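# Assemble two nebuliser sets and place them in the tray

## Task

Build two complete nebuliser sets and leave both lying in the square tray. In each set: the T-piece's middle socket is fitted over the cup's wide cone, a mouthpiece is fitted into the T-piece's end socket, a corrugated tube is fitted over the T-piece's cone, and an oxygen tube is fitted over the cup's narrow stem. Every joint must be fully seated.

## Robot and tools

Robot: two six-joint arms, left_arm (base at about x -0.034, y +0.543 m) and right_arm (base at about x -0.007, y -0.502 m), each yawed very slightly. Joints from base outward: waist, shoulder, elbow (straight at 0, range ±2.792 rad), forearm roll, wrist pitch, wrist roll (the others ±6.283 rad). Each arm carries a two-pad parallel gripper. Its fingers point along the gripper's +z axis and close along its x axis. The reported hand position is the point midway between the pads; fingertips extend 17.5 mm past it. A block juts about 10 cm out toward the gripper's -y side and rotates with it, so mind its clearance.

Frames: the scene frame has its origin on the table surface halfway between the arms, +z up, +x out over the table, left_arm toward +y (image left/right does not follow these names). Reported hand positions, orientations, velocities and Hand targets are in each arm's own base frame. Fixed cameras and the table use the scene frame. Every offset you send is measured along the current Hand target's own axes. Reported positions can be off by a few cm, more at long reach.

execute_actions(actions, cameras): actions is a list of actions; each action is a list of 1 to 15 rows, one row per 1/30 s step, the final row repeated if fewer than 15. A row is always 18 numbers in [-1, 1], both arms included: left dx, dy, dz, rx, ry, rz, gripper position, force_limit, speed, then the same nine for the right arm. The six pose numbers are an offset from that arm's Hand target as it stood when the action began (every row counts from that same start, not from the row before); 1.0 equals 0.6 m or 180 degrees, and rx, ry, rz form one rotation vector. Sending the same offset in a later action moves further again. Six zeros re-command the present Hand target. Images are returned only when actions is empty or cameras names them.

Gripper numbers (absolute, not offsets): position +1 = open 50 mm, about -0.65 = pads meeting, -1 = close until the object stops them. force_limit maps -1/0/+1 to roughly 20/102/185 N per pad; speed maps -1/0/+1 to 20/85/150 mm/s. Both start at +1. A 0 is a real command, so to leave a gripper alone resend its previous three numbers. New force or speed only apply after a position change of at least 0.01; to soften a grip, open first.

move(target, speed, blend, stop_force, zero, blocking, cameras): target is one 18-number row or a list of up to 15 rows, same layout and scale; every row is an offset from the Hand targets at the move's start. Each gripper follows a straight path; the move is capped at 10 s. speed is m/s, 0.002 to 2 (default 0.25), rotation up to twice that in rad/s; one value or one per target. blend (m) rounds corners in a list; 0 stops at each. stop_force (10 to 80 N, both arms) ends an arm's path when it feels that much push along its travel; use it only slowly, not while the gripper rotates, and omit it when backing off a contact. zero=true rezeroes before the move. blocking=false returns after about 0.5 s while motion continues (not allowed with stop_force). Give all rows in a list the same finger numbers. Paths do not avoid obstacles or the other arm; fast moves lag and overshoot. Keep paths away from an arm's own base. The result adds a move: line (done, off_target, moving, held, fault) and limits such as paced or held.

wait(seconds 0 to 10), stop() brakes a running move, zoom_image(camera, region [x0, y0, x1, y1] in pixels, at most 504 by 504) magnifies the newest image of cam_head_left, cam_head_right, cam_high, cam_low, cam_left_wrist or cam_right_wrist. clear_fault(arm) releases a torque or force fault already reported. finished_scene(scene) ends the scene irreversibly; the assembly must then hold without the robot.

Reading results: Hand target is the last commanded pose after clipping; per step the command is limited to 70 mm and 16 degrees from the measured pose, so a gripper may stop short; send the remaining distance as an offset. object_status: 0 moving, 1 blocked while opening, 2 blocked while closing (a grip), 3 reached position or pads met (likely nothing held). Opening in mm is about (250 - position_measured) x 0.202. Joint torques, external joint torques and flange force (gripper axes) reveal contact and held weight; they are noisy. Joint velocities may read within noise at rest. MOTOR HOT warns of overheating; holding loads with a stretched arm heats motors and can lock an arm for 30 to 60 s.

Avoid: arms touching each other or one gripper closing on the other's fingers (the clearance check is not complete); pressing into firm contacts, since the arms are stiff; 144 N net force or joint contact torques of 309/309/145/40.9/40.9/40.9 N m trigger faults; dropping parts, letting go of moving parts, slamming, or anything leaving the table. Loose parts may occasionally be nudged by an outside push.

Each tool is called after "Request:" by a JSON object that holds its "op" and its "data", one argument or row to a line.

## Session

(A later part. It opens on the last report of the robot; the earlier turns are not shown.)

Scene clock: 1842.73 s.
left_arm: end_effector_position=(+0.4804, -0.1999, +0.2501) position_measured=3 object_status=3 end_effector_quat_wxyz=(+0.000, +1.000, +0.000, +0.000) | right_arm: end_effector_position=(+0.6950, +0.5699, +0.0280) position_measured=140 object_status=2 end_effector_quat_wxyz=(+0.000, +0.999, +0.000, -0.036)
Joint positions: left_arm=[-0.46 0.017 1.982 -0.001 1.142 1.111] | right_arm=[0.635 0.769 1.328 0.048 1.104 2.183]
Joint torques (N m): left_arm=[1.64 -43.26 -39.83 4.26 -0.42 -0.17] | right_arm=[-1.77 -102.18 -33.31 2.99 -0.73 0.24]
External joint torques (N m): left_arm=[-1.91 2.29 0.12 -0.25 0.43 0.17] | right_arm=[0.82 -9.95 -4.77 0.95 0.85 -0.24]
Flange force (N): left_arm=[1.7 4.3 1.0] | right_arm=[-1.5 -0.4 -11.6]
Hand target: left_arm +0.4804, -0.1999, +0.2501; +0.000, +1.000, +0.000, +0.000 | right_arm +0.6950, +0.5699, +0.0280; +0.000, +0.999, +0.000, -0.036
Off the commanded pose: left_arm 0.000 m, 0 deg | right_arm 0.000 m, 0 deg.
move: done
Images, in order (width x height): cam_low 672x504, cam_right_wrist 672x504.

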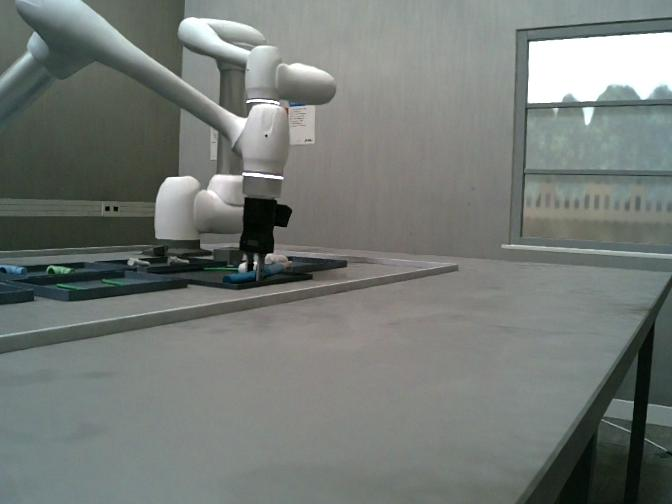

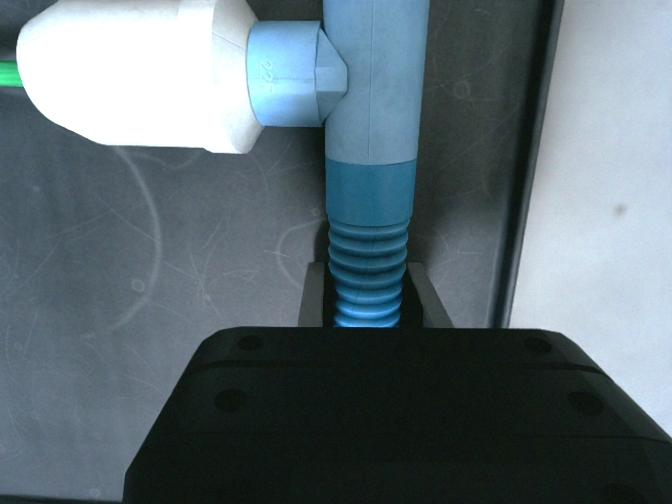

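Request:
{"op": "move", "data": {
  "target": [0,0,0,0,0,0,1,-0.3,-0.6,0.0167,0,0.0005,0,0,0,-1,-0.2,-0.4],
  "speed": 0.05,
  "cameras": ["cam_high","cam_head_left","cam_head_right"]
}}

Request:
{"op": "zoom_image", "data": {
  "camera": "cam_head_left",
  "region": [320, 220, 480, 370]
}}

Request:
{"op": "zoom_image", "data": {
  "camera": "cam_head_right",
  "region": [320, 220, 480, 370]
}}

Scene clock: 1865.63 s.
left_arm: end_effector_position=(+0.4804, -0.1999, +0.2501) position_measured=3 object_status=3 end_effector_quat_wxyz=(+0.000, +1.000, +0.000, +0.000) | right_arm: end_effector_position=(+0.7049, +0.5699, +0.0270) position_measured=140 object_status=2 end_effector_quat_wxyz=(+0.000, +0.999, +0.000, -0.036)
Joint positions: left_arm=[-0.46 0.017 1.982 -0.001 1.142 1.111] | right_arm=[0.628 0.781 1.307 0.048 1.113 2.178]
Joint torques (N m): left_arm=[1.75 -43.36 -39.86 4.28 -0.4 -0.19] | right_arm=[-4.71 -95.08 -30.07 2.2 -1.37 0.17]
External joint torques (N m): left_arm=[-2.01 2.44 0.48 -0.3 0.42 0.19] | right_arm=[4.35 -18.13 -8.12 1.76 1.5 -0.18]
Flange force (N): left_arm=[1.3 4.3 1.6] | right_arm=[-5.8 -2.4 -20.5]
Hand target: left_arm +0.4804, -0.1999, +0.2501; +0.000, +1.000, +0.000, +0.000 | right_arm +0.7049, +0.5699, +0.0270; +0.000, +0.999, +0.000, -0.036
Off the commanded pose: left_arm 0.000 m, 0 deg | right_arm 0.000 m, 0 deg.
move: done
Images, in order (width x height): cam_head_left 672x504, cam_head_right 672x504, cam_high 672x504.

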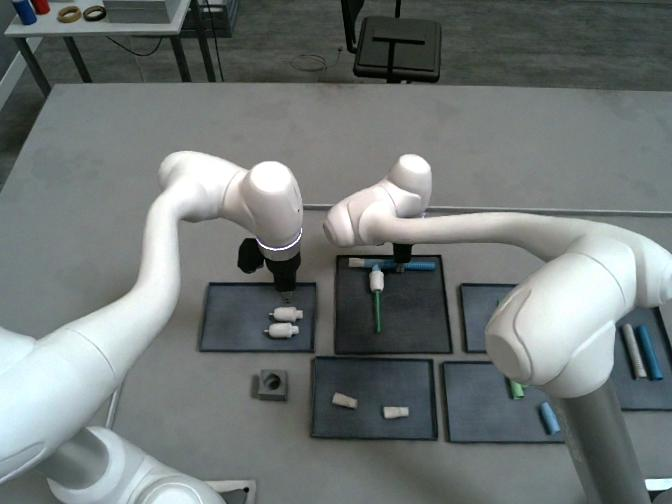

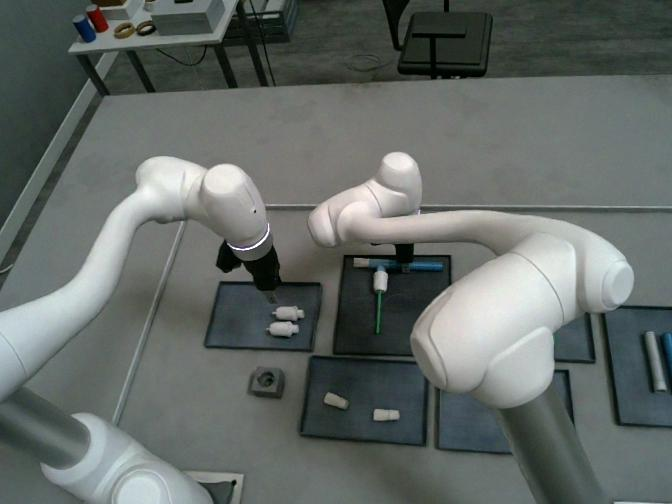

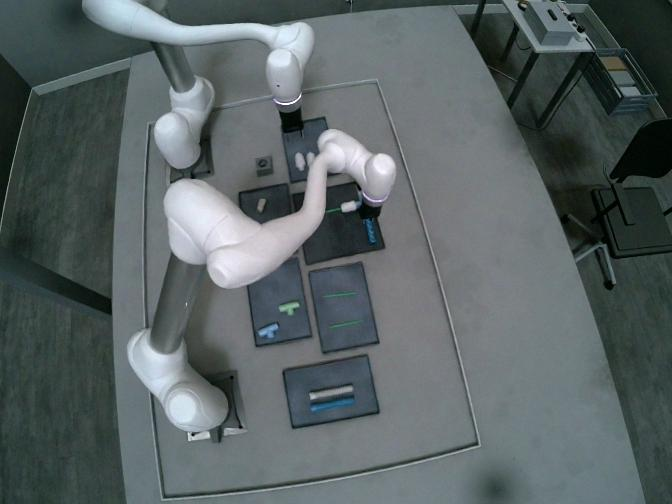

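Scaled by 3.150 from the camera's 672x504 image, which has a finer 960x720 frame.

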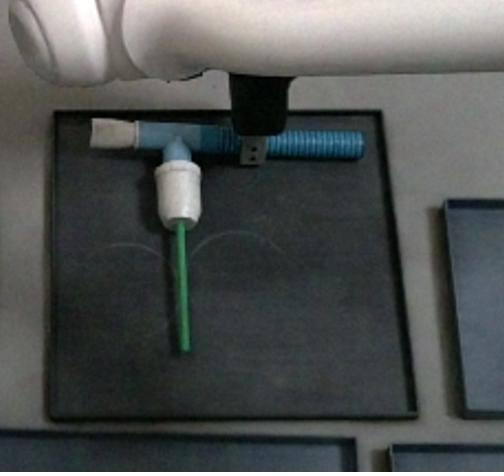

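Scaled by 3.150 from the camera's 672x504 image, which has a finer 960x720 frame.

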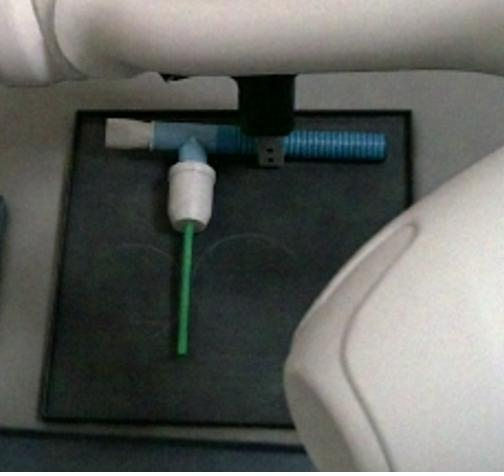

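Request:
{"op": "move", "data": {
  "target": [
    [0,0,0,0,0,0,1,-0.3,-0.6,0,0,0,0,0,0,0.3,-0.2,-1],
    [0,0,0,0,0,0,1,-0.3,-0.6,0,0,-0.2,0,0,0,0.3,-0.2,-1]
  ],
  "speed": 0.12,
  "cameras": ["cam_head_left", "cam_head_right", "cam_right_wrist"]
}}

Scene clock: 1888.23 s.
left_arm: end_effector_position=(+0.4804, -0.1999, +0.2501) position_measured=3 object_status=3 end_effector_quat_wxyz=(+0.000, +1.000, +0.000, +0.000) | right_arm: end_effector_position=(+0.7136, +0.5699, +0.1468) position_measured=107 object_status=3 end_effector_quat_wxyz=(+0.000, +0.999, +0.000, -0.036)
Joint positions: left_arm=[-0.46 0.017 1.982 -0.001 1.142 1.111] | right_arm=[0.623 0.707 1.206 0.044 1.288 2.181]
Joint torques (N m): left_arm=[1.51 -43.27 -39.92 4.25 -0.39 -0.17] | right_arm=[-2.22 -109.82 -39.91 4.07 0.3 0.03]
External joint torques (N m): left_arm=[-1.53 2.42 0.4 -0.24 0.4 0.17] | right_arm=[2.09 -0.39 -1.27 0.21 -0.17 -0.04]
Flange force (N): left_arm=[1.8 3.6 1.5] | right_arm=[0.8 -3.5 -1.1]
Hand target: left_arm +0.4804, -0.1999, +0.2501; +0.000, +1.000, +0.000, +0.000 | right_arm +0.7136, +0.5699, +0.1467; +0.000, +0.999, +0.000, -0.036
Off the commanded pose: left_arm 0.000 m, 0 deg | right_arm 0.000 m, 0 deg.
move: done
Images, in order (width x height): cam_head_left 672x504, cam_head_right 672x504, cam_right_wrist 672x504.

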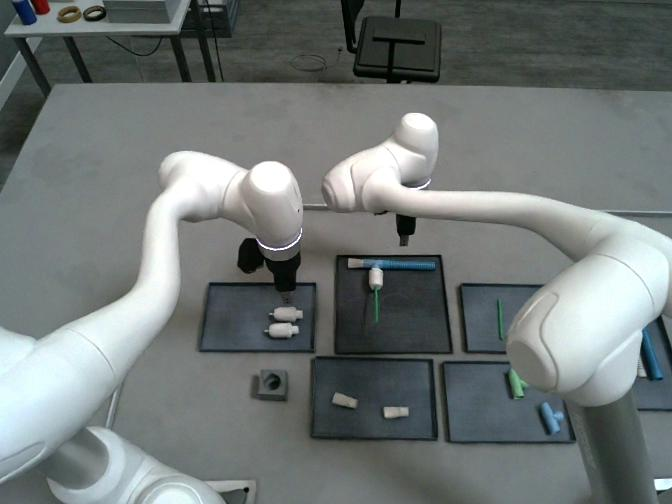

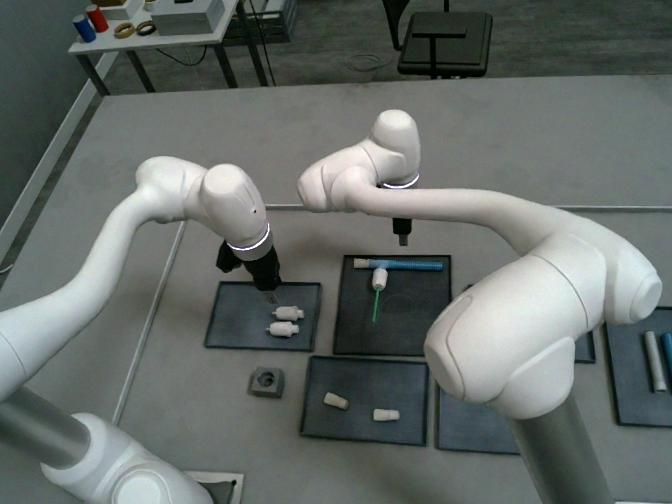

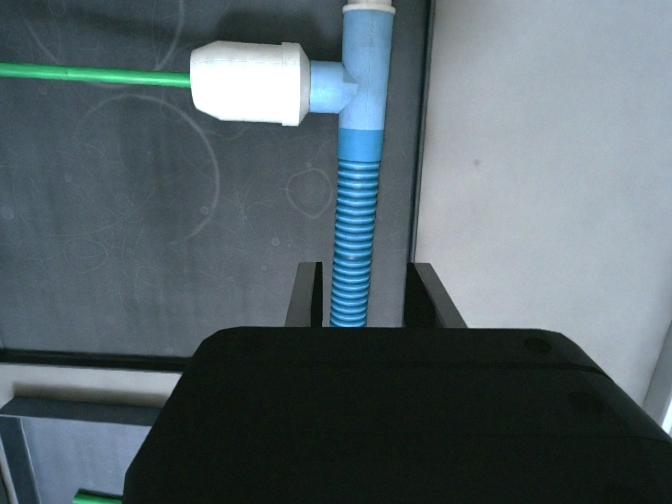

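Request:
{"op": "move", "data": {
  "target": [
    [0,0,0,0,0,0,1,-0.3,-0.6,-0.08,0.16,-0.08,0,0,-0.5,0.3,-0.2,-1],
    [0,0,0,0,0,0,1,-0.3,-0.6,-0.165,0.32,-0.08,0,0,-1,0.3,-0.2,-1],
    [0,0,0,0,0,0,1,-0.3,-0.6,-0.2451,0.4598,-0.0712,0.018,0.018,0.5,0.3,-0.2,-1]
  ],
  "speed": 0.8,
  "blend": [0.03,0.03,0],
  "cameras": ["cam_left_wrist", "cam_right_wrist"]
}}

Scene clock: 1925.57 s.
left_arm: end_effector_position=(+0.4804, -0.1999, +0.2501) position_measured=3 object_status=3 end_effector_quat_wxyz=(+0.000, +1.000, +0.000, +0.000) | right_arm: end_effector_position=(+0.5698, +0.2942, +0.1999) position_measured=107 object_status=3 end_effector_quat_wxyz=(+0.000, +0.707, -0.708, +0.000)
Joint positions: left_arm=[-0.46 0.017 1.982 -0.001 1.142 1.111] | right_arm=[0.423 0.241 1.822 0 1.079 -2.717]
Joint torques (N m): left_arm=[1.61 -43.16 -39.83 4.26 -0.41 -0.16] | right_arm=[-1.87 -62.94 -37.37 3.61 0.09 0.01]
External joint torques (N m): left_arm=[-1.72 2.11 0.29 -0.26 0.43 0.16] | right_arm=[1.89 -1.09 -1.38 0.22 -0.16 -0.01]
Flange force (N): left_arm=[1.4 3.8 1.1] | right_arm=[-3.1 0.3 -2.0]
Hand target: left_arm +0.4804, -0.1999, +0.2501; +0.000, +1.000, +0.000, +0.000 | right_arm +0.5698, +0.2942, +0.1999; +0.000, +0.707, -0.708, +0.000
Off the commanded pose: left_arm 0.000 m, 0 deg | right_arm 0.000 m, 0 deg.
move: done
Images, in order (width x height): cam_left_wrist 672x504, cam_right_wrist 672x504.

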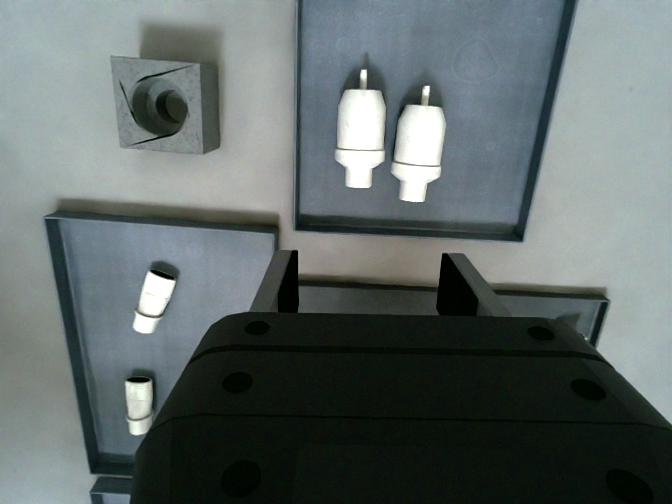

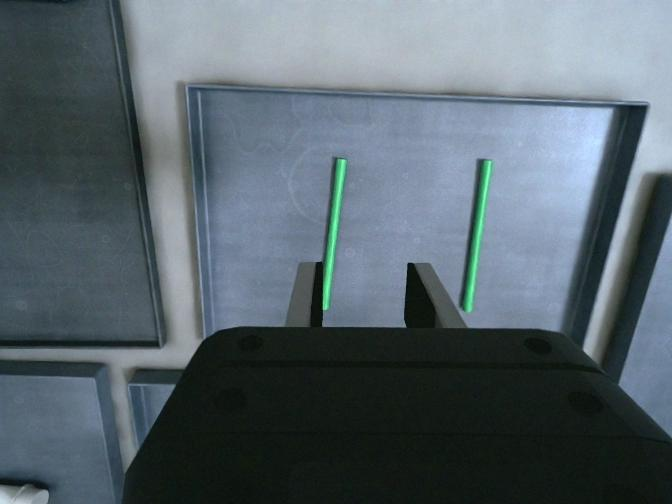

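Request:
{"op": "move", "data": {
  "target": [0.0768,0.0202,0.2502,0,0,0,0.34,-0.3,0,-0.0162,0.005,0.2167,0,0,0.0233,0.6,-0.2,0],
  "speed": 0.3,
  "cameras": ["cam_left_wrist", "cam_right_wrist"]
}}

Scene clock: 1991.63 s.
left_arm: end_effector_position=(+0.5266, -0.2121, +0.1001) position_measured=101 object_status=3 end_effector_quat_wxyz=(+0.000, +1.000, +0.000, +0.000) | right_arm: end_effector_position=(+0.5667, +0.3039, +0.0700) position_measured=63 object_status=3 end_effector_quat_wxyz=(+0.000, +0.680, -0.733, +0.000)
Joint positions: left_arm=[-0.443 0.233 2.05 -0.001 0.858 1.128] | right_arm=[0.438 0.369 1.926 0.001 0.847 -2.629]
Joint torques (N m): left_arm=[1.81 -59.63 -32.95 3.56 -0.38 -0.13] | right_arm=[-2.16 -70.8 -32.05 2.85 0.1 0.03]
External joint torques (N m): left_arm=[-1.79 2.59 0.14 -0.24 0.41 0.13] | right_arm=[1.84 -0.68 -1 0.4 -0.17 -0.03]
Flange force (N): left_arm=[2.0 3.9 2.4] | right_arm=[-3.0 0.5 -1.1]
Hand target: left_arm +0.5266, -0.2122, +0.1000; +0.000, +1.000, +0.000, +0.000 | right_arm +0.5668, +0.3039, +0.0699; +0.000, +0.680, -0.733, +0.000
Off the commanded pose: left_arm 0.000 m, 0 deg | right_arm 0.000 m, 0 deg.
move: done
Images, in order (width x height): cam_left_wrist 672x504, cam_right_wrist 672x504.

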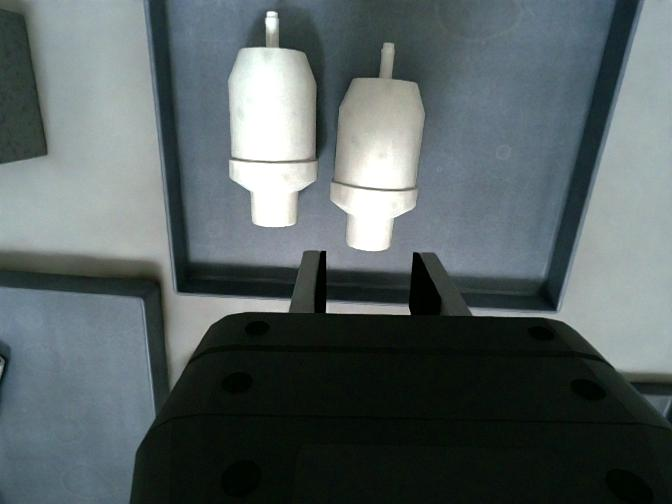

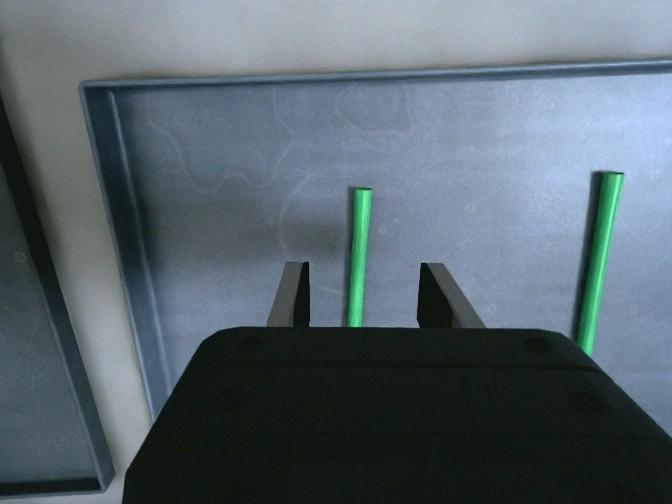

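Request:
{"op": "move", "data": {
  "target": [
    [0.0088,0.0033,0.1277,0,0,0.0133,0.34,-0.3,0,0,-0.0042,0.0803,0,0,0,0.6,-0.2,0],
    [0.0088,0.0033,0.1277,0,0,0.0133,-1,-0.6,-0.6,0,-0.0042,0.0803,0,0,0,-1,-0.2,-0.4],
    [0.0088,0.0033,0.121,0,0,0.0133,-1,-0.6,-0.6,0,-0.0042,-0.05,0,0,0,-1,-0.2,-0.4],
    [0.0672,0.0033,0.121,0,0,0,-1,-0.6,-0.6,-0.2105,0.2315,-0.3993,0.1163,-0.1431,0.4782,-1,-0.2,-0.4],
    [0.0672,0.0033,0.1277,0,0,0,-1,-0.6,-0.6,-0.2105,0.2315,-0.3993,0.1163,-0.1431,0.4782,-1,-0.2,-0.4]
  ],
  "speed": [0.15,0.15,0.15,0.5,0.05],
  "cameras": ["cam_left_wrist", "cam_right_wrist"]
}}

Scene clock: 2039.67 s.
left_arm: end_effector_position=(+0.5670, -0.2142, +0.0235) position_measured=144 object_status=2 end_effector_quat_wxyz=(+0.001, +1.000, +0.000, +0.000) | right_arm: end_effector_position=(+0.4378, +0.4402, +0.3096) position_measured=224 object_status=2 end_effector_quat_wxyz=(+0.259, +0.022, +0.966, +0.017)
Joint positions: left_arm=[-0.418 0.38 2.026 -0.001 0.735 1.154] | right_arm=[0.912 0.008 1.951 -0.512 0.894 -0.347]
Joint torques (N m): left_arm=[1.64 -70.32 -29.41 3.22 -0.32 -0.14] | right_arm=[-1.88 -40.17 -39.58 2.23 -0.49 0.04]
External joint torques (N m): left_arm=[-1.89 2.2 0.15 -0.27 0.33 0.14] | right_arm=[1.7 -1.66 -1.28 0.16 -0.1 -0.08]
Flange force (N): left_arm=[1.3 3.6 2.4] | right_arm=[1.0 1.3 -3.7]
Hand target: left_arm +0.5670, -0.2142, +0.0234; +0.000, +1.000, +0.000, +0.000 | right_arm +0.4378, +0.4402, +0.3096; +0.259, +0.022, +0.966, +0.017
Off the commanded pose: left_arm 0.000 m, 0 deg | right_arm 0.000 m, 0 deg.
move: done
Images, in order (width x height): cam_left_wrist 672x504, cam_right_wrist 672x504.

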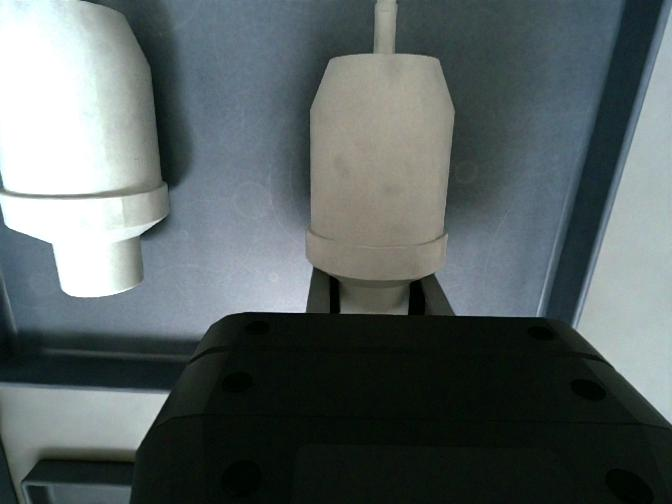

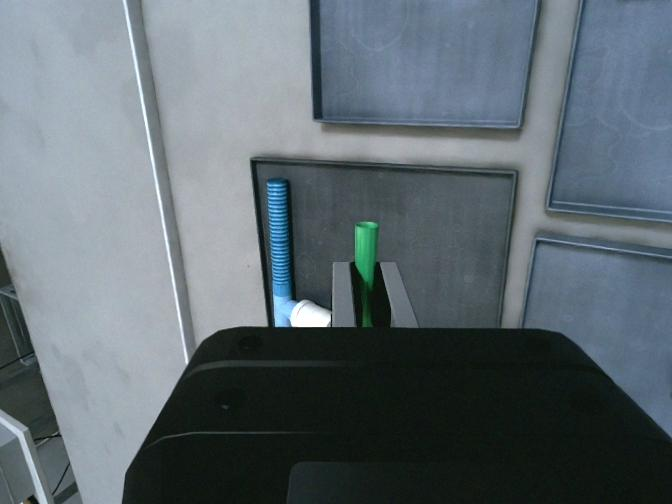

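Request:
{"op": "move", "data": {
  "target": [
    [0,0,0,0,0,0,1,-0.3,-0.6,0,0,0,0,0,0,-1,-0.2,-0.4],
    [0,-0.0683,0,0,0,0,1,-0.3,-0.6,0,0,0,0,0,0,-1,-0.2,-0.4],
    [0,-0.0683,0,0,0,0,-1,-0.3,-0.6,0,0,0,0,0,0,-1,-0.2,-0.4],
    [0,-0.0683,-0.1,0,0,0,-1,-0.3,-0.6,0,0,0,0,0,0,-1,-0.2,-0.4],
    [-0.1,0.1,-0.35,0.35,0,-0.35,-1,-0.3,-0.6,0,0,0,0,0,0,-1,-0.2,-0.4],
    [-0.2305,0.3922,-0.4613,0.7071,0,-0.7071,-1,-0.3,-0.6,0,0,0,0,0,0,-1,-0.2,-0.4]
  ],
  "speed": [0.1,0.1,0.1,0.2,0.5,0.6],
  "blend": [0,0,0,0.02,0.05,0],
  "cameras": ["cam_high", "cam_low", "cam_head_left", "cam_left_wrist"]
}}

Scene clock: 2066.37 s.
left_arm: end_effector_position=(+0.4285, -0.4493, +0.3003) position_measured=67 object_status=2 end_effector_quat_wxyz=(+0.707, +0.000, -0.707, +0.000) | right_arm: end_effector_position=(+0.4378, +0.4402, +0.3096) position_measured=224 object_status=2 end_effector_quat_wxyz=(+0.259, +0.022, +0.966, +0.017)
Joint positions: left_arm=[-0.599 0.692 1.509 -0.858 2.301 -2.227] | right_arm=[0.912 0.008 1.951 -0.512 0.894 -0.347]
Joint torques (N m): left_arm=[1.67 -101.31 -30.9 1.23 2.05 -0.14] | right_arm=[-2.07 -40.37 -39.51 2.16 -0.46 0.05]
External joint torques (N m): left_arm=[-1.1 3.47 0.14 -0.34 0.36 0.22] | right_arm=[1.97 -1.04 -1.27 0.24 -0.13 -0.09]
Flange force (N): left_arm=[-3.0 -3.4 -3.1] | right_arm=[1.1 2.4 -3.2]
Hand target: left_arm +0.4285, -0.4493, +0.3004; +0.707, +0.000, -0.707, +0.000 | right_arm +0.4378, +0.4402, +0.3096; +0.259, +0.022, +0.966, +0.017
Off the commanded pose: left_arm 0.000 m, 0 deg | right_arm 0.000 m, 0 deg.
move: done
Images, in order (width x height): cam_head_left 672x504, cam_high 672x504, cam_low 672x504, cam_left_wrist 672x504.

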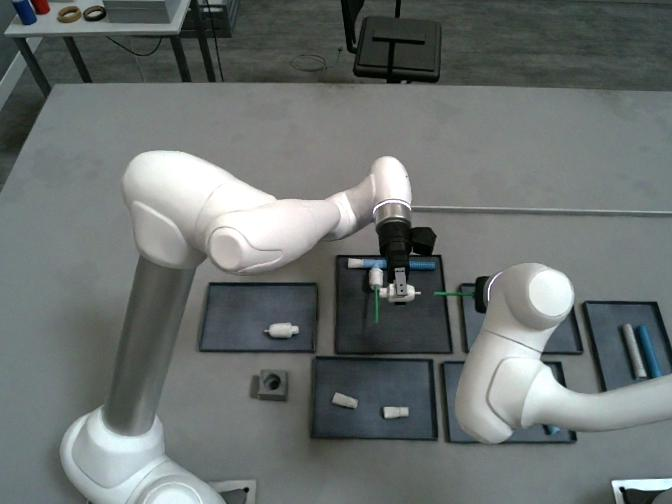

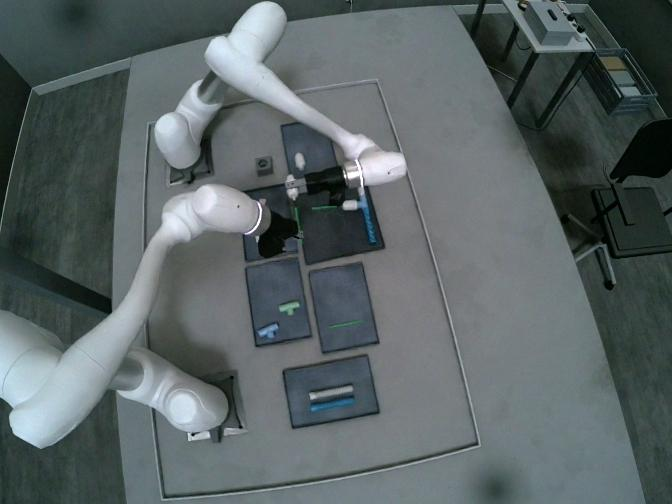

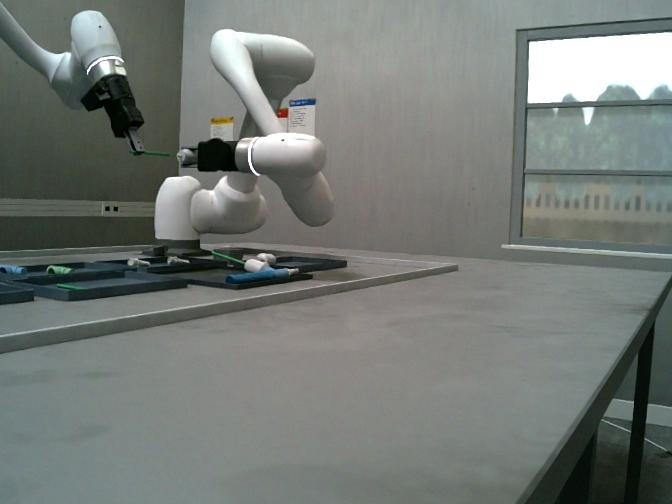

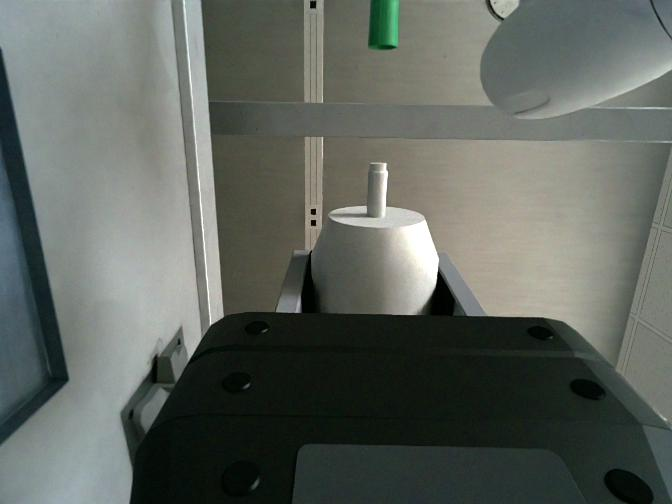

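Request:
{"op": "zoom_image", "data": {
  "camera": "cam_head_left",
  "region": [370, 255, 498, 351]
}}

Request:
{"op": "zoom_image", "data": {
  "camera": "cam_low",
  "region": [120, 130, 216, 178]
}}

Request:
{"op": "zoom_image", "data": {
  "camera": "cam_left_wrist",
  "region": [276, 0, 476, 260]
}}

Scaled by 3.938 from the camera's 672x504 image, which has a finer 960x720 frame.

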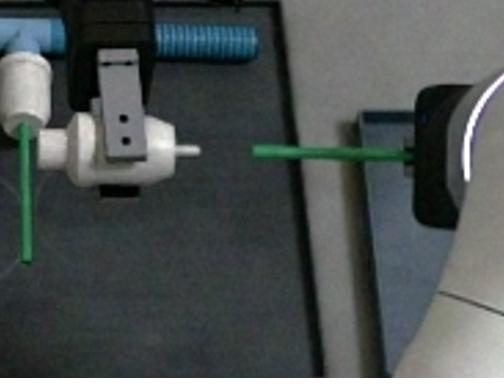

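Scaled by 5.250 from the camera's 672x504 image, which has a finer 960x720 frame.

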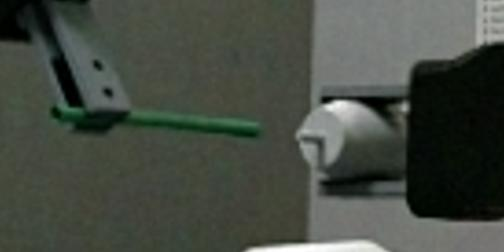

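Scaled by 1.938 from the camera's 672x504 image, which has a finer 960x720 frame.

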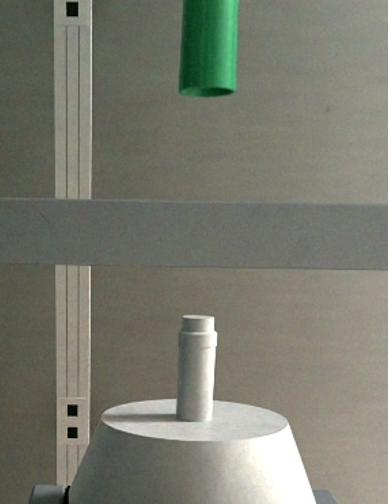

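Request:
{"op": "move", "data": {
  "target": [
    [0,0,0,0,0,0,-1,-0.3,-0.6,0.003,0.0366,0.0001,0,0,0,-1,-0.2,-0.4],
    [0,0,0,0,0,0,-1,-0.3,-0.6,0.0056,0.0865,0.0012,0,0,0,-1,-0.2,-0.4]
  ],
  "speed": [0.1,0.02],
  "stop_force": 22,
  "cameras": ["cam_left_wrist", "cam_head_left"]
}}

Scene clock: 2100.73 s.
left_arm: end_effector_position=(+0.4285, -0.4492, +0.3003) position_measured=67 object_status=2 end_effector_quat_wxyz=(+0.707, +0.000, -0.707, +0.000) | right_arm: end_effector_position=(+0.4370, +0.4863, +0.3095) position_measured=224 object_status=2 end_effector_quat_wxyz=(+0.259, +0.022, +0.966, +0.017)
Joint positions: left_arm=[-0.599 0.692 1.509 -0.858 2.301 -2.228] | right_arm=[0.963 0.069 1.887 -0.525 0.92 -0.296]
Joint torques (N m): left_arm=[-12.81 -98.66 -37.31 -4.47 -3.8 0.05] | right_arm=[13.18 -42.34 -51.57 4.94 -10.07 -0.08]
External joint torques (N m): left_arm=[12.53 0.88 6.52 5.31 6.19 0.02] | right_arm=[-13.05 -5.75 10.87 -2.6 9.55 0.04]
Flange force (N): left_arm=[-3.0 29.0 -2.5] | right_arm=[-1.6 -30.8 -5.0]
Hand target: left_arm +0.4285, -0.4493, +0.3004; +0.707, +0.000, -0.707, +0.000 | right_arm +0.4370, +0.4863, +0.3095; +0.258, +0.022, +0.966, +0.017 (not the last commanded pose)
Off the commanded pose: left_arm 0.000 m, 0 deg | right_arm 0.006 m, 0 deg.
move: contact (right_arm); path passed 1 of 2 targets
Images, in order (width x height): cam_head_left 672x504, cam_left_wrist 672x504.

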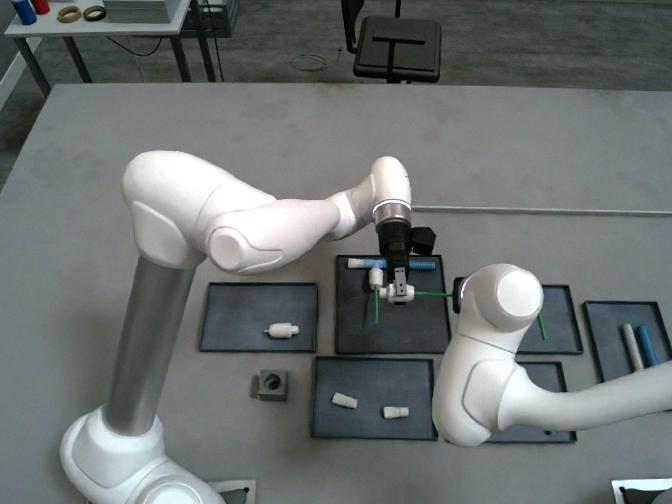

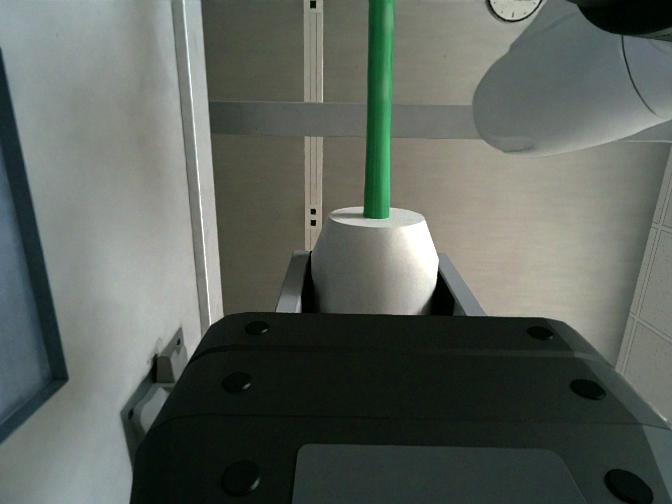

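Request:
{"op": "zoom_image", "data": {
  "camera": "cam_left_wrist",
  "region": [316, 160, 446, 260]
}}

Scaled by 3.877 from the camera's 672x504 image, which has a finer 960x720 frame.

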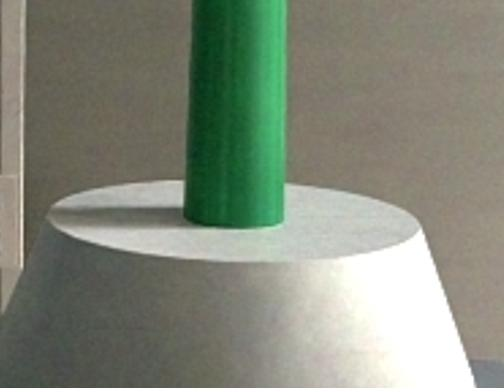

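Request:
{"op": "move", "data": {
  "target": [
    [0,0,0,0,0,0,-1,-0.3,-0.6,0,0,0,0,0,0,0.3,-0.2,-0.4],
    [0,0,0,0,0,0,-1,-0.3,-0.6,0,0,-0.15,0,0,0,0.3,-0.2,-0.4],
    [0,0,0,0,0,0.5,-1,-0.3,-0.6,0.086,-0.164,-0.05,-0.0614,0.07,-0.2506,0.3,-0.2,-0.4],
    [0,0,0,0,0,1,-1,-0.3,-0.6,0.1717,-0.3285,0.0955,-0.1228,0.14,-0.5012,0.3,-0.2,-0.4]
  ],
  "speed": [0.1,0.15,0.6,0.6],
  "blend": [0,0.02,0.04,0],
  "cameras": ["cam_right_wrist", "cam_left_wrist"]
}}

Scene clock: 2137.87 s.
left_arm: end_effector_position=(+0.4285, -0.4492, +0.3004) position_measured=67 object_status=2 end_effector_quat_wxyz=(+0.000, +0.707, +0.000, -0.707) | right_arm: end_effector_position=(+0.3699, +0.2959, +0.2000) position_measured=107 object_status=3 end_effector_quat_wxyz=(+0.000, +0.707, -0.707, +0.000)
Joint positions: left_arm=[-0.599 0.692 1.509 -0.858 2.301 0.914] | right_arm=[0.602 -0.016 2.116 0 1.043 -2.539]
Joint torques (N m): left_arm=[1.11 -100.55 -30.84 1.29 2.07 -0.22] | right_arm=[-2.25 -34.85 -36.85 3.5 0.09 0.03]
External joint torques (N m): left_arm=[-1.34 2.75 0.13 -0.35 0.32 0.15] | right_arm=[2.04 -1.1 -1.09 0.23 -0.16 -0.03]
Flange force (N): left_arm=[2.3 3.3 -2.1] | right_arm=[-3.5 2.4 -2.0]
Hand target: left_arm +0.4285, -0.4493, +0.3004; +0.000, +0.707, +0.000, -0.707 | right_arm +0.3699, +0.2959, +0.1999; +0.000, +0.707, -0.707, +0.000
Off the commanded pose: left_arm 0.000 m, 0 deg | right_arm 0.000 m, 0 deg.
move: done
Images, in order (width x height): cam_left_wrist 672x504, cam_right_wrist 672x504.

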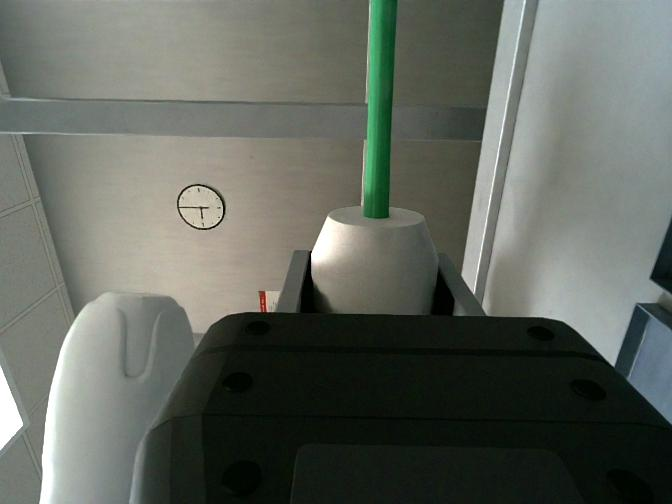

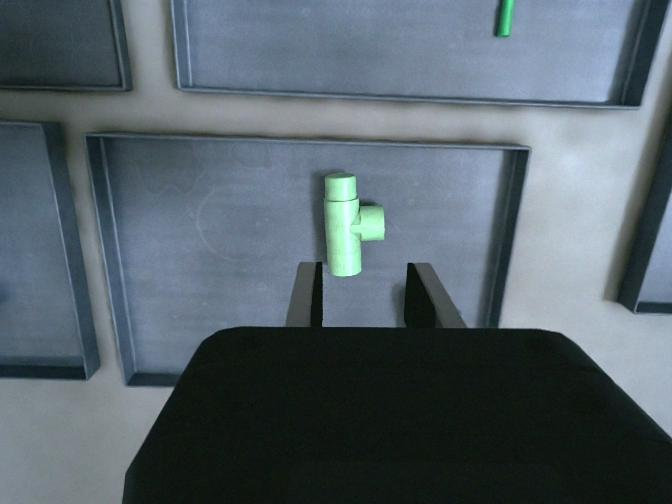

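Request:
{"op": "move", "data": {
  "target": [0,0,0,0,0,0,-1,-0.3,-0.6,-0.0048,0.0917,0.1833,0,0,-0.0285,0.5,-0.2,-0.4],
  "speed": 0.3,
  "cameras": ["cam_right_wrist"]
}}

Scene clock: 2148.60 s.
left_arm: end_effector_position=(+0.4285, -0.4493, +0.3004) position_measured=67 object_status=2 end_effector_quat_wxyz=(+0.000, +0.707, +0.000, -0.707) | right_arm: end_effector_position=(+0.3148, +0.2988, +0.0900) position_measured=78 object_status=3 end_effector_quat_wxyz=(+0.000, +0.738, -0.675, +0.000)
Joint positions: left_arm=[-0.599 0.692 1.509 -0.858 2.301 0.914] | right_arm=[0.68 0.054 2.292 0 0.797 -2.551]
Joint torques (N m): left_arm=[1.84 -100.53 -30.78 1.31 2.04 -0.22] | right_arm=[-2.1 -35.73 -30.56 2.94 0.08 -0.04]
External joint torques (N m): left_arm=[-2.14 2.75 0.06 -0.37 0.36 0.14] | right_arm=[1.91 -1.62 -1.11 0.17 -0.16 0.04]
Flange force (N): left_arm=[2.2 4.2 -1.8] | right_arm=[-3.3 3.0 -3.0]
Hand target: left_arm +0.4285, -0.4493, +0.3004; +0.000, +0.707, +0.000, -0.707 | right_arm +0.3148, +0.2988, +0.0900; +0.000, +0.738, -0.675, +0.000
Off the commanded pose: left_arm 0.000 m, 0 deg | right_arm 0.000 m, 0 deg.
move: done
Images, in order (width x height): cam_right_wrist 672x504.

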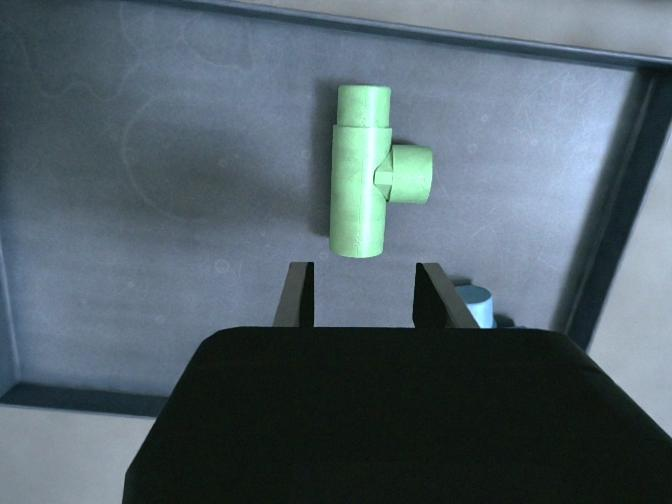

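Request:
{"op": "move", "data": {
  "target": [
    [0,0,0,0,0,0,-1,-0.3,-0.6,0,-0.0058,0.1092,0,0,0,0.5,-0.2,-0.4],
    [0,0,0,0,0,0,-1,-0.3,-0.6,0,-0.0058,0.1092,0,0,0,-1,-0.2,-0.4],
    [0,0,0,0,0,0,-1,-0.3,-0.6,0,-0.0058,-0.05,0,0,0,-1,-0.2,-0.4],
    [0,0,0,0,0,0,-1,-0.3,-0.6,-0.1885,-0.1595,-0.2667,0.0147,-0.1437,0.5365,-1,-0.2,-0.4],
    [0,0,0,0,0,0,-1,-0.3,-0.6,-0.3028,-0.3025,-0.3892,-0.0261,0.2557,-0.9544,-1,-0.2,-0.4]
  ],
  "speed": [0.15,0.15,0.2,0.6,0.6],
  "blend": [0,0,0.02,0.05,0],
  "cameras": ["cam_right_wrist", "cam_head_left", "cam_low"]
}}

Scene clock: 2184.10 s.
left_arm: end_effector_position=(+0.4285, -0.4493, +0.3004) position_measured=67 object_status=2 end_effector_quat_wxyz=(+0.000, +0.707, +0.000, -0.707) | right_arm: end_effector_position=(+0.4796, +0.4959, +0.3234) position_measured=130 object_status=2 end_effector_quat_wxyz=(+0.194, +0.665, +0.700, +0.173)
Joint positions: left_arm=[-0.599 0.692 1.509 -0.858 2.301 0.914] | right_arm=[0.925 0.123 1.8 -0.523 0.964 1.121]
Joint torques (N m): left_arm=[1.61 -100.73 -30.94 1.28 2.02 -0.25] | right_arm=[-1.79 -53.19 -40.01 2.26 -0.35 0.05]
External joint torques (N m): left_arm=[-1.53 2.96 0.24 -0.32 0.39 0.17] | right_arm=[1.56 -1.53 -1.38 0.14 -0.17 -0.05]
Flange force (N): left_arm=[2.5 3.4 -2.1] | right_arm=[1.4 -0.3 -3.1]
Hand target: left_arm +0.4285, -0.4493, +0.3004; +0.000, +0.707, +0.000, -0.707 | right_arm +0.4796, +0.4959, +0.3234; +0.194, +0.665, +0.700, +0.173
Off the commanded pose: left_arm 0.000 m, 0 deg | right_arm 0.000 m, 0 deg.
move: done
Images, in order (width x height): cam_head_left 672x504, cam_low 672x504, cam_right_wrist 672x504.

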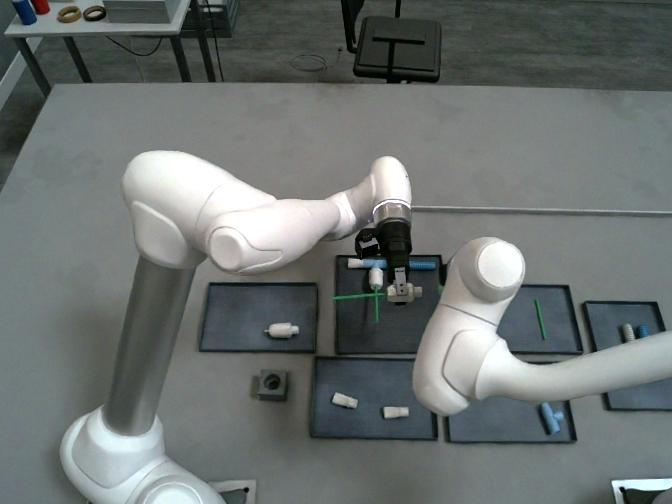

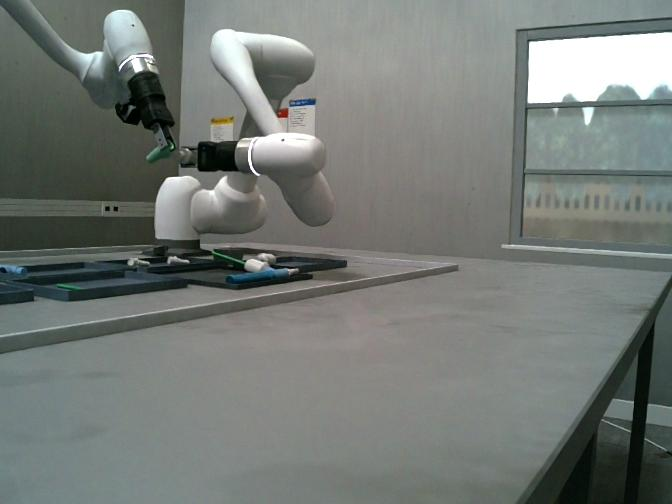

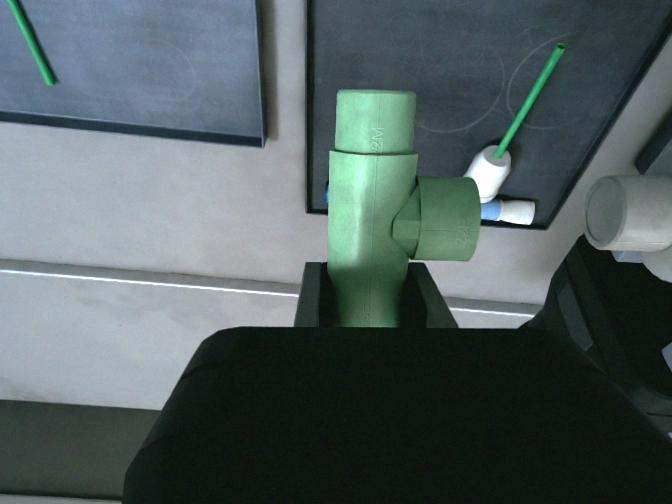

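Request:
{"op": "zoom_image", "data": {
  "camera": "cam_low",
  "region": [128, 125, 224, 185]
}}

Request:
{"op": "zoom_image", "data": {
  "camera": "cam_right_wrist",
  "region": [400, 140, 672, 300]
}}

Request:
{"op": "zoom_image", "data": {
  "camera": "cam_head_left",
  "region": [360, 250, 470, 332]
}}

Scaled by 5.250 from the camera's 672x504 image, which has a finer 960x720 frame.

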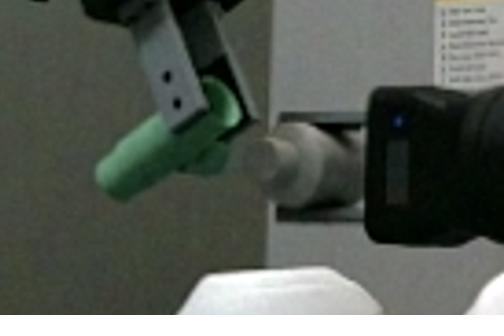

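Scaled by 1.853 from the camera's 672x504 image, which has a finer 960x720 frame.

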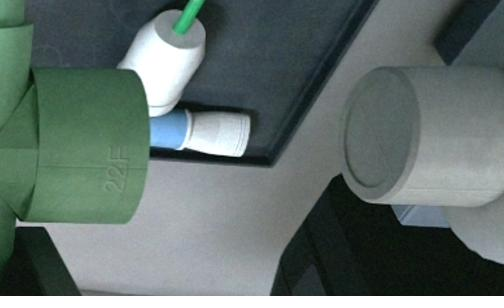

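Scaled by 4.582 from the camera's 672x504 image, which has a finer 960x720 frame.

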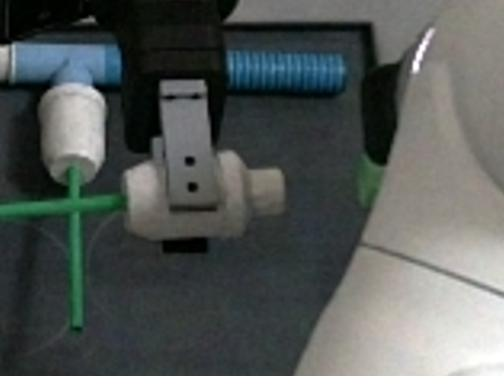

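Request:
{"op": "move", "data": {
  "target": [
    [0,0,0,0,0,0,-1,-0.3,-0.6,0.0517,-0.0037,0,0,0,0,-1,-0.2,-0.4],
    [0,0,0,0,0,0,-1,-0.3,-0.6,0.0975,-0.0037,0,0,0,0,-1,-0.2,-0.4]
  ],
  "speed": [0.12,0.02],
  "stop_force": 25,
  "cameras": ["cam_right_wrist", "cam_head_left"]
}}

Scene clock: 2212.57 s.
left_arm: end_effector_position=(+0.4285, -0.4493, +0.3003) position_measured=67 object_status=2 end_effector_quat_wxyz=(+0.000, +0.707, +0.000, -0.707) | right_arm: end_effector_position=(+0.4761, +0.5369, +0.3204) position_measured=130 object_status=2 end_effector_quat_wxyz=(+0.194, +0.665, +0.700, +0.172)
Joint positions: left_arm=[-0.599 0.692 1.509 -0.858 2.301 0.914] | right_arm=[0.969 0.176 1.744 -0.531 0.989 1.162]
Joint torques (N m): left_arm=[-14.18 -100.52 -39.69 -5.82 -3.57 -0.32] | right_arm=[17.01 -49.93 -50.05 6.97 -10.34 1.09]
External joint torques (N m): left_arm=[14.47 3.28 9.17 6.78 5.96 0.24] | right_arm=[-17.27 -10.06 8.73 -4.62 9.88 -1.1]
Flange force (N): left_arm=[8.3 -35.1 -0.6] | right_arm=[-36.8 3.4 -6.1]
Hand target: left_arm +0.4285, -0.4493, +0.3004; +0.000, +0.707, +0.000, -0.707 | right_arm +0.4760, +0.5369, +0.3205; +0.194, +0.665, +0.700, +0.172 (not the last commanded pose)
Off the commanded pose: left_arm 0.000 m, 0 deg | right_arm 0.017 m, 0 deg.
move: contact (right_arm); path passed 1 of 2 targets
Images, in order (width x height): cam_head_left 672x504, cam_right_wrist 672x504.

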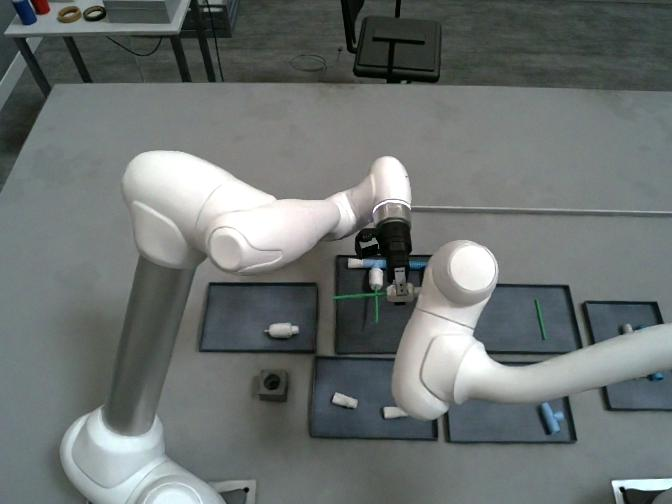

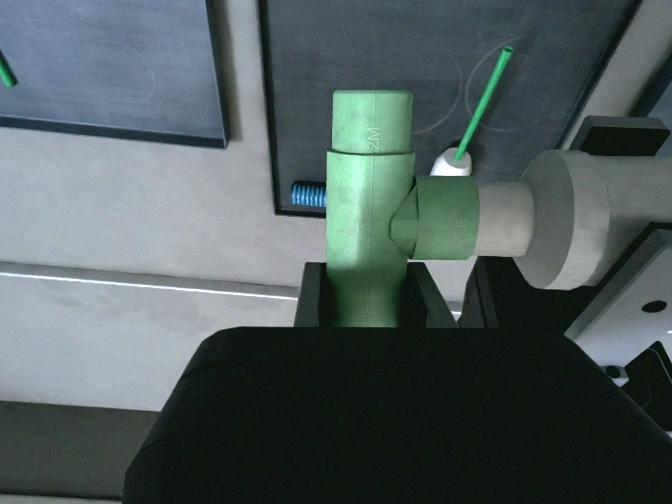

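Request:
{"op": "move", "data": {
  "target": [0,0,0,0,0,0,-1,-0.3,-0.6,0.0333,0,0,0,0,0,-1,-0.2,-0.4],
  "speed": 0.016,
  "stop_force": 45,
  "cameras": ["cam_right_wrist"]
}}

Scene clock: 2221.63 s.
left_arm: end_effector_position=(+0.4285, -0.4493, +0.3003) position_measured=67 object_status=2 end_effector_quat_wxyz=(+0.000, +0.707, +0.000, -0.707) | right_arm: end_effector_position=(+0.4755, +0.5544, +0.3197) position_measured=130 object_status=2 end_effector_quat_wxyz=(+0.195, +0.665, +0.700, +0.172)
Joint positions: left_arm=[-0.599 0.692 1.509 -0.858 2.301 0.914] | right_arm=[0.985 0.199 1.717 -0.533 1 1.176]
Joint torques (N m): left_arm=[-32.26 -104.93 -58.68 -17 -9.3 -0.36] | right_arm=[54.03 -33.31 -56.24 16.93 -24.3 1.09]
External joint torques (N m): left_arm=[32.33 7.43 28.11 17.96 11.69 0.28] | right_arm=[-54.19 -28.76 14.93 -14.59 23.85 -1.09]
Flange force (N): left_arm=[25.6 -91.6 15.8] | right_arm=[-94.2 24.8 -12.0]
Hand target: left_arm +0.4285, -0.4493, +0.3004; +0.000, +0.707, +0.000, -0.707 | right_arm +0.4755, +0.5544, +0.3197; +0.195, +0.665, +0.700, +0.172 (not the last commanded pose)
Off the commanded pose: left_arm 0.000 m, 0 deg | right_arm 0.002 m, 0 deg.
move: contact (right_arm)
Images, in order (width x height): cam_right_wrist 672x504.

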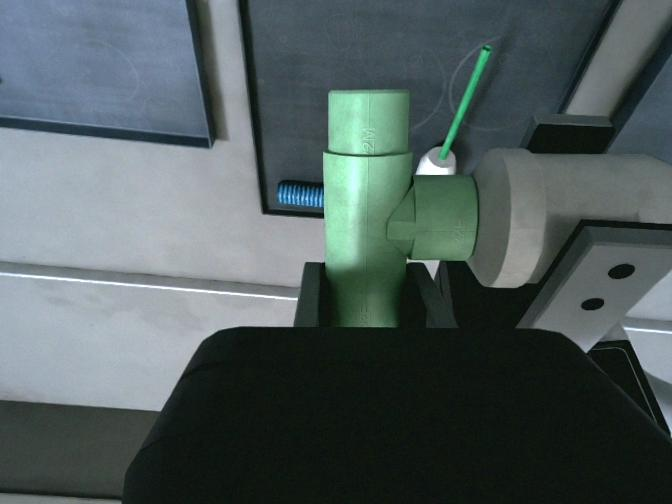

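Request:
{"op": "zoom_image", "data": {
  "camera": "cam_right_wrist",
  "region": [400, 140, 560, 300]
}}

Scaled by 3.150 from the camera's 672x504 image, which has a finer 960x720 frame.

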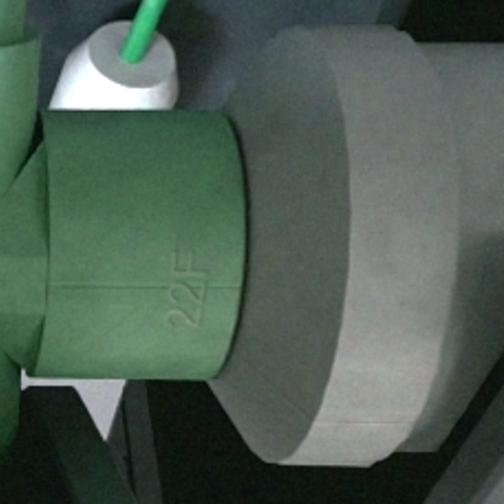

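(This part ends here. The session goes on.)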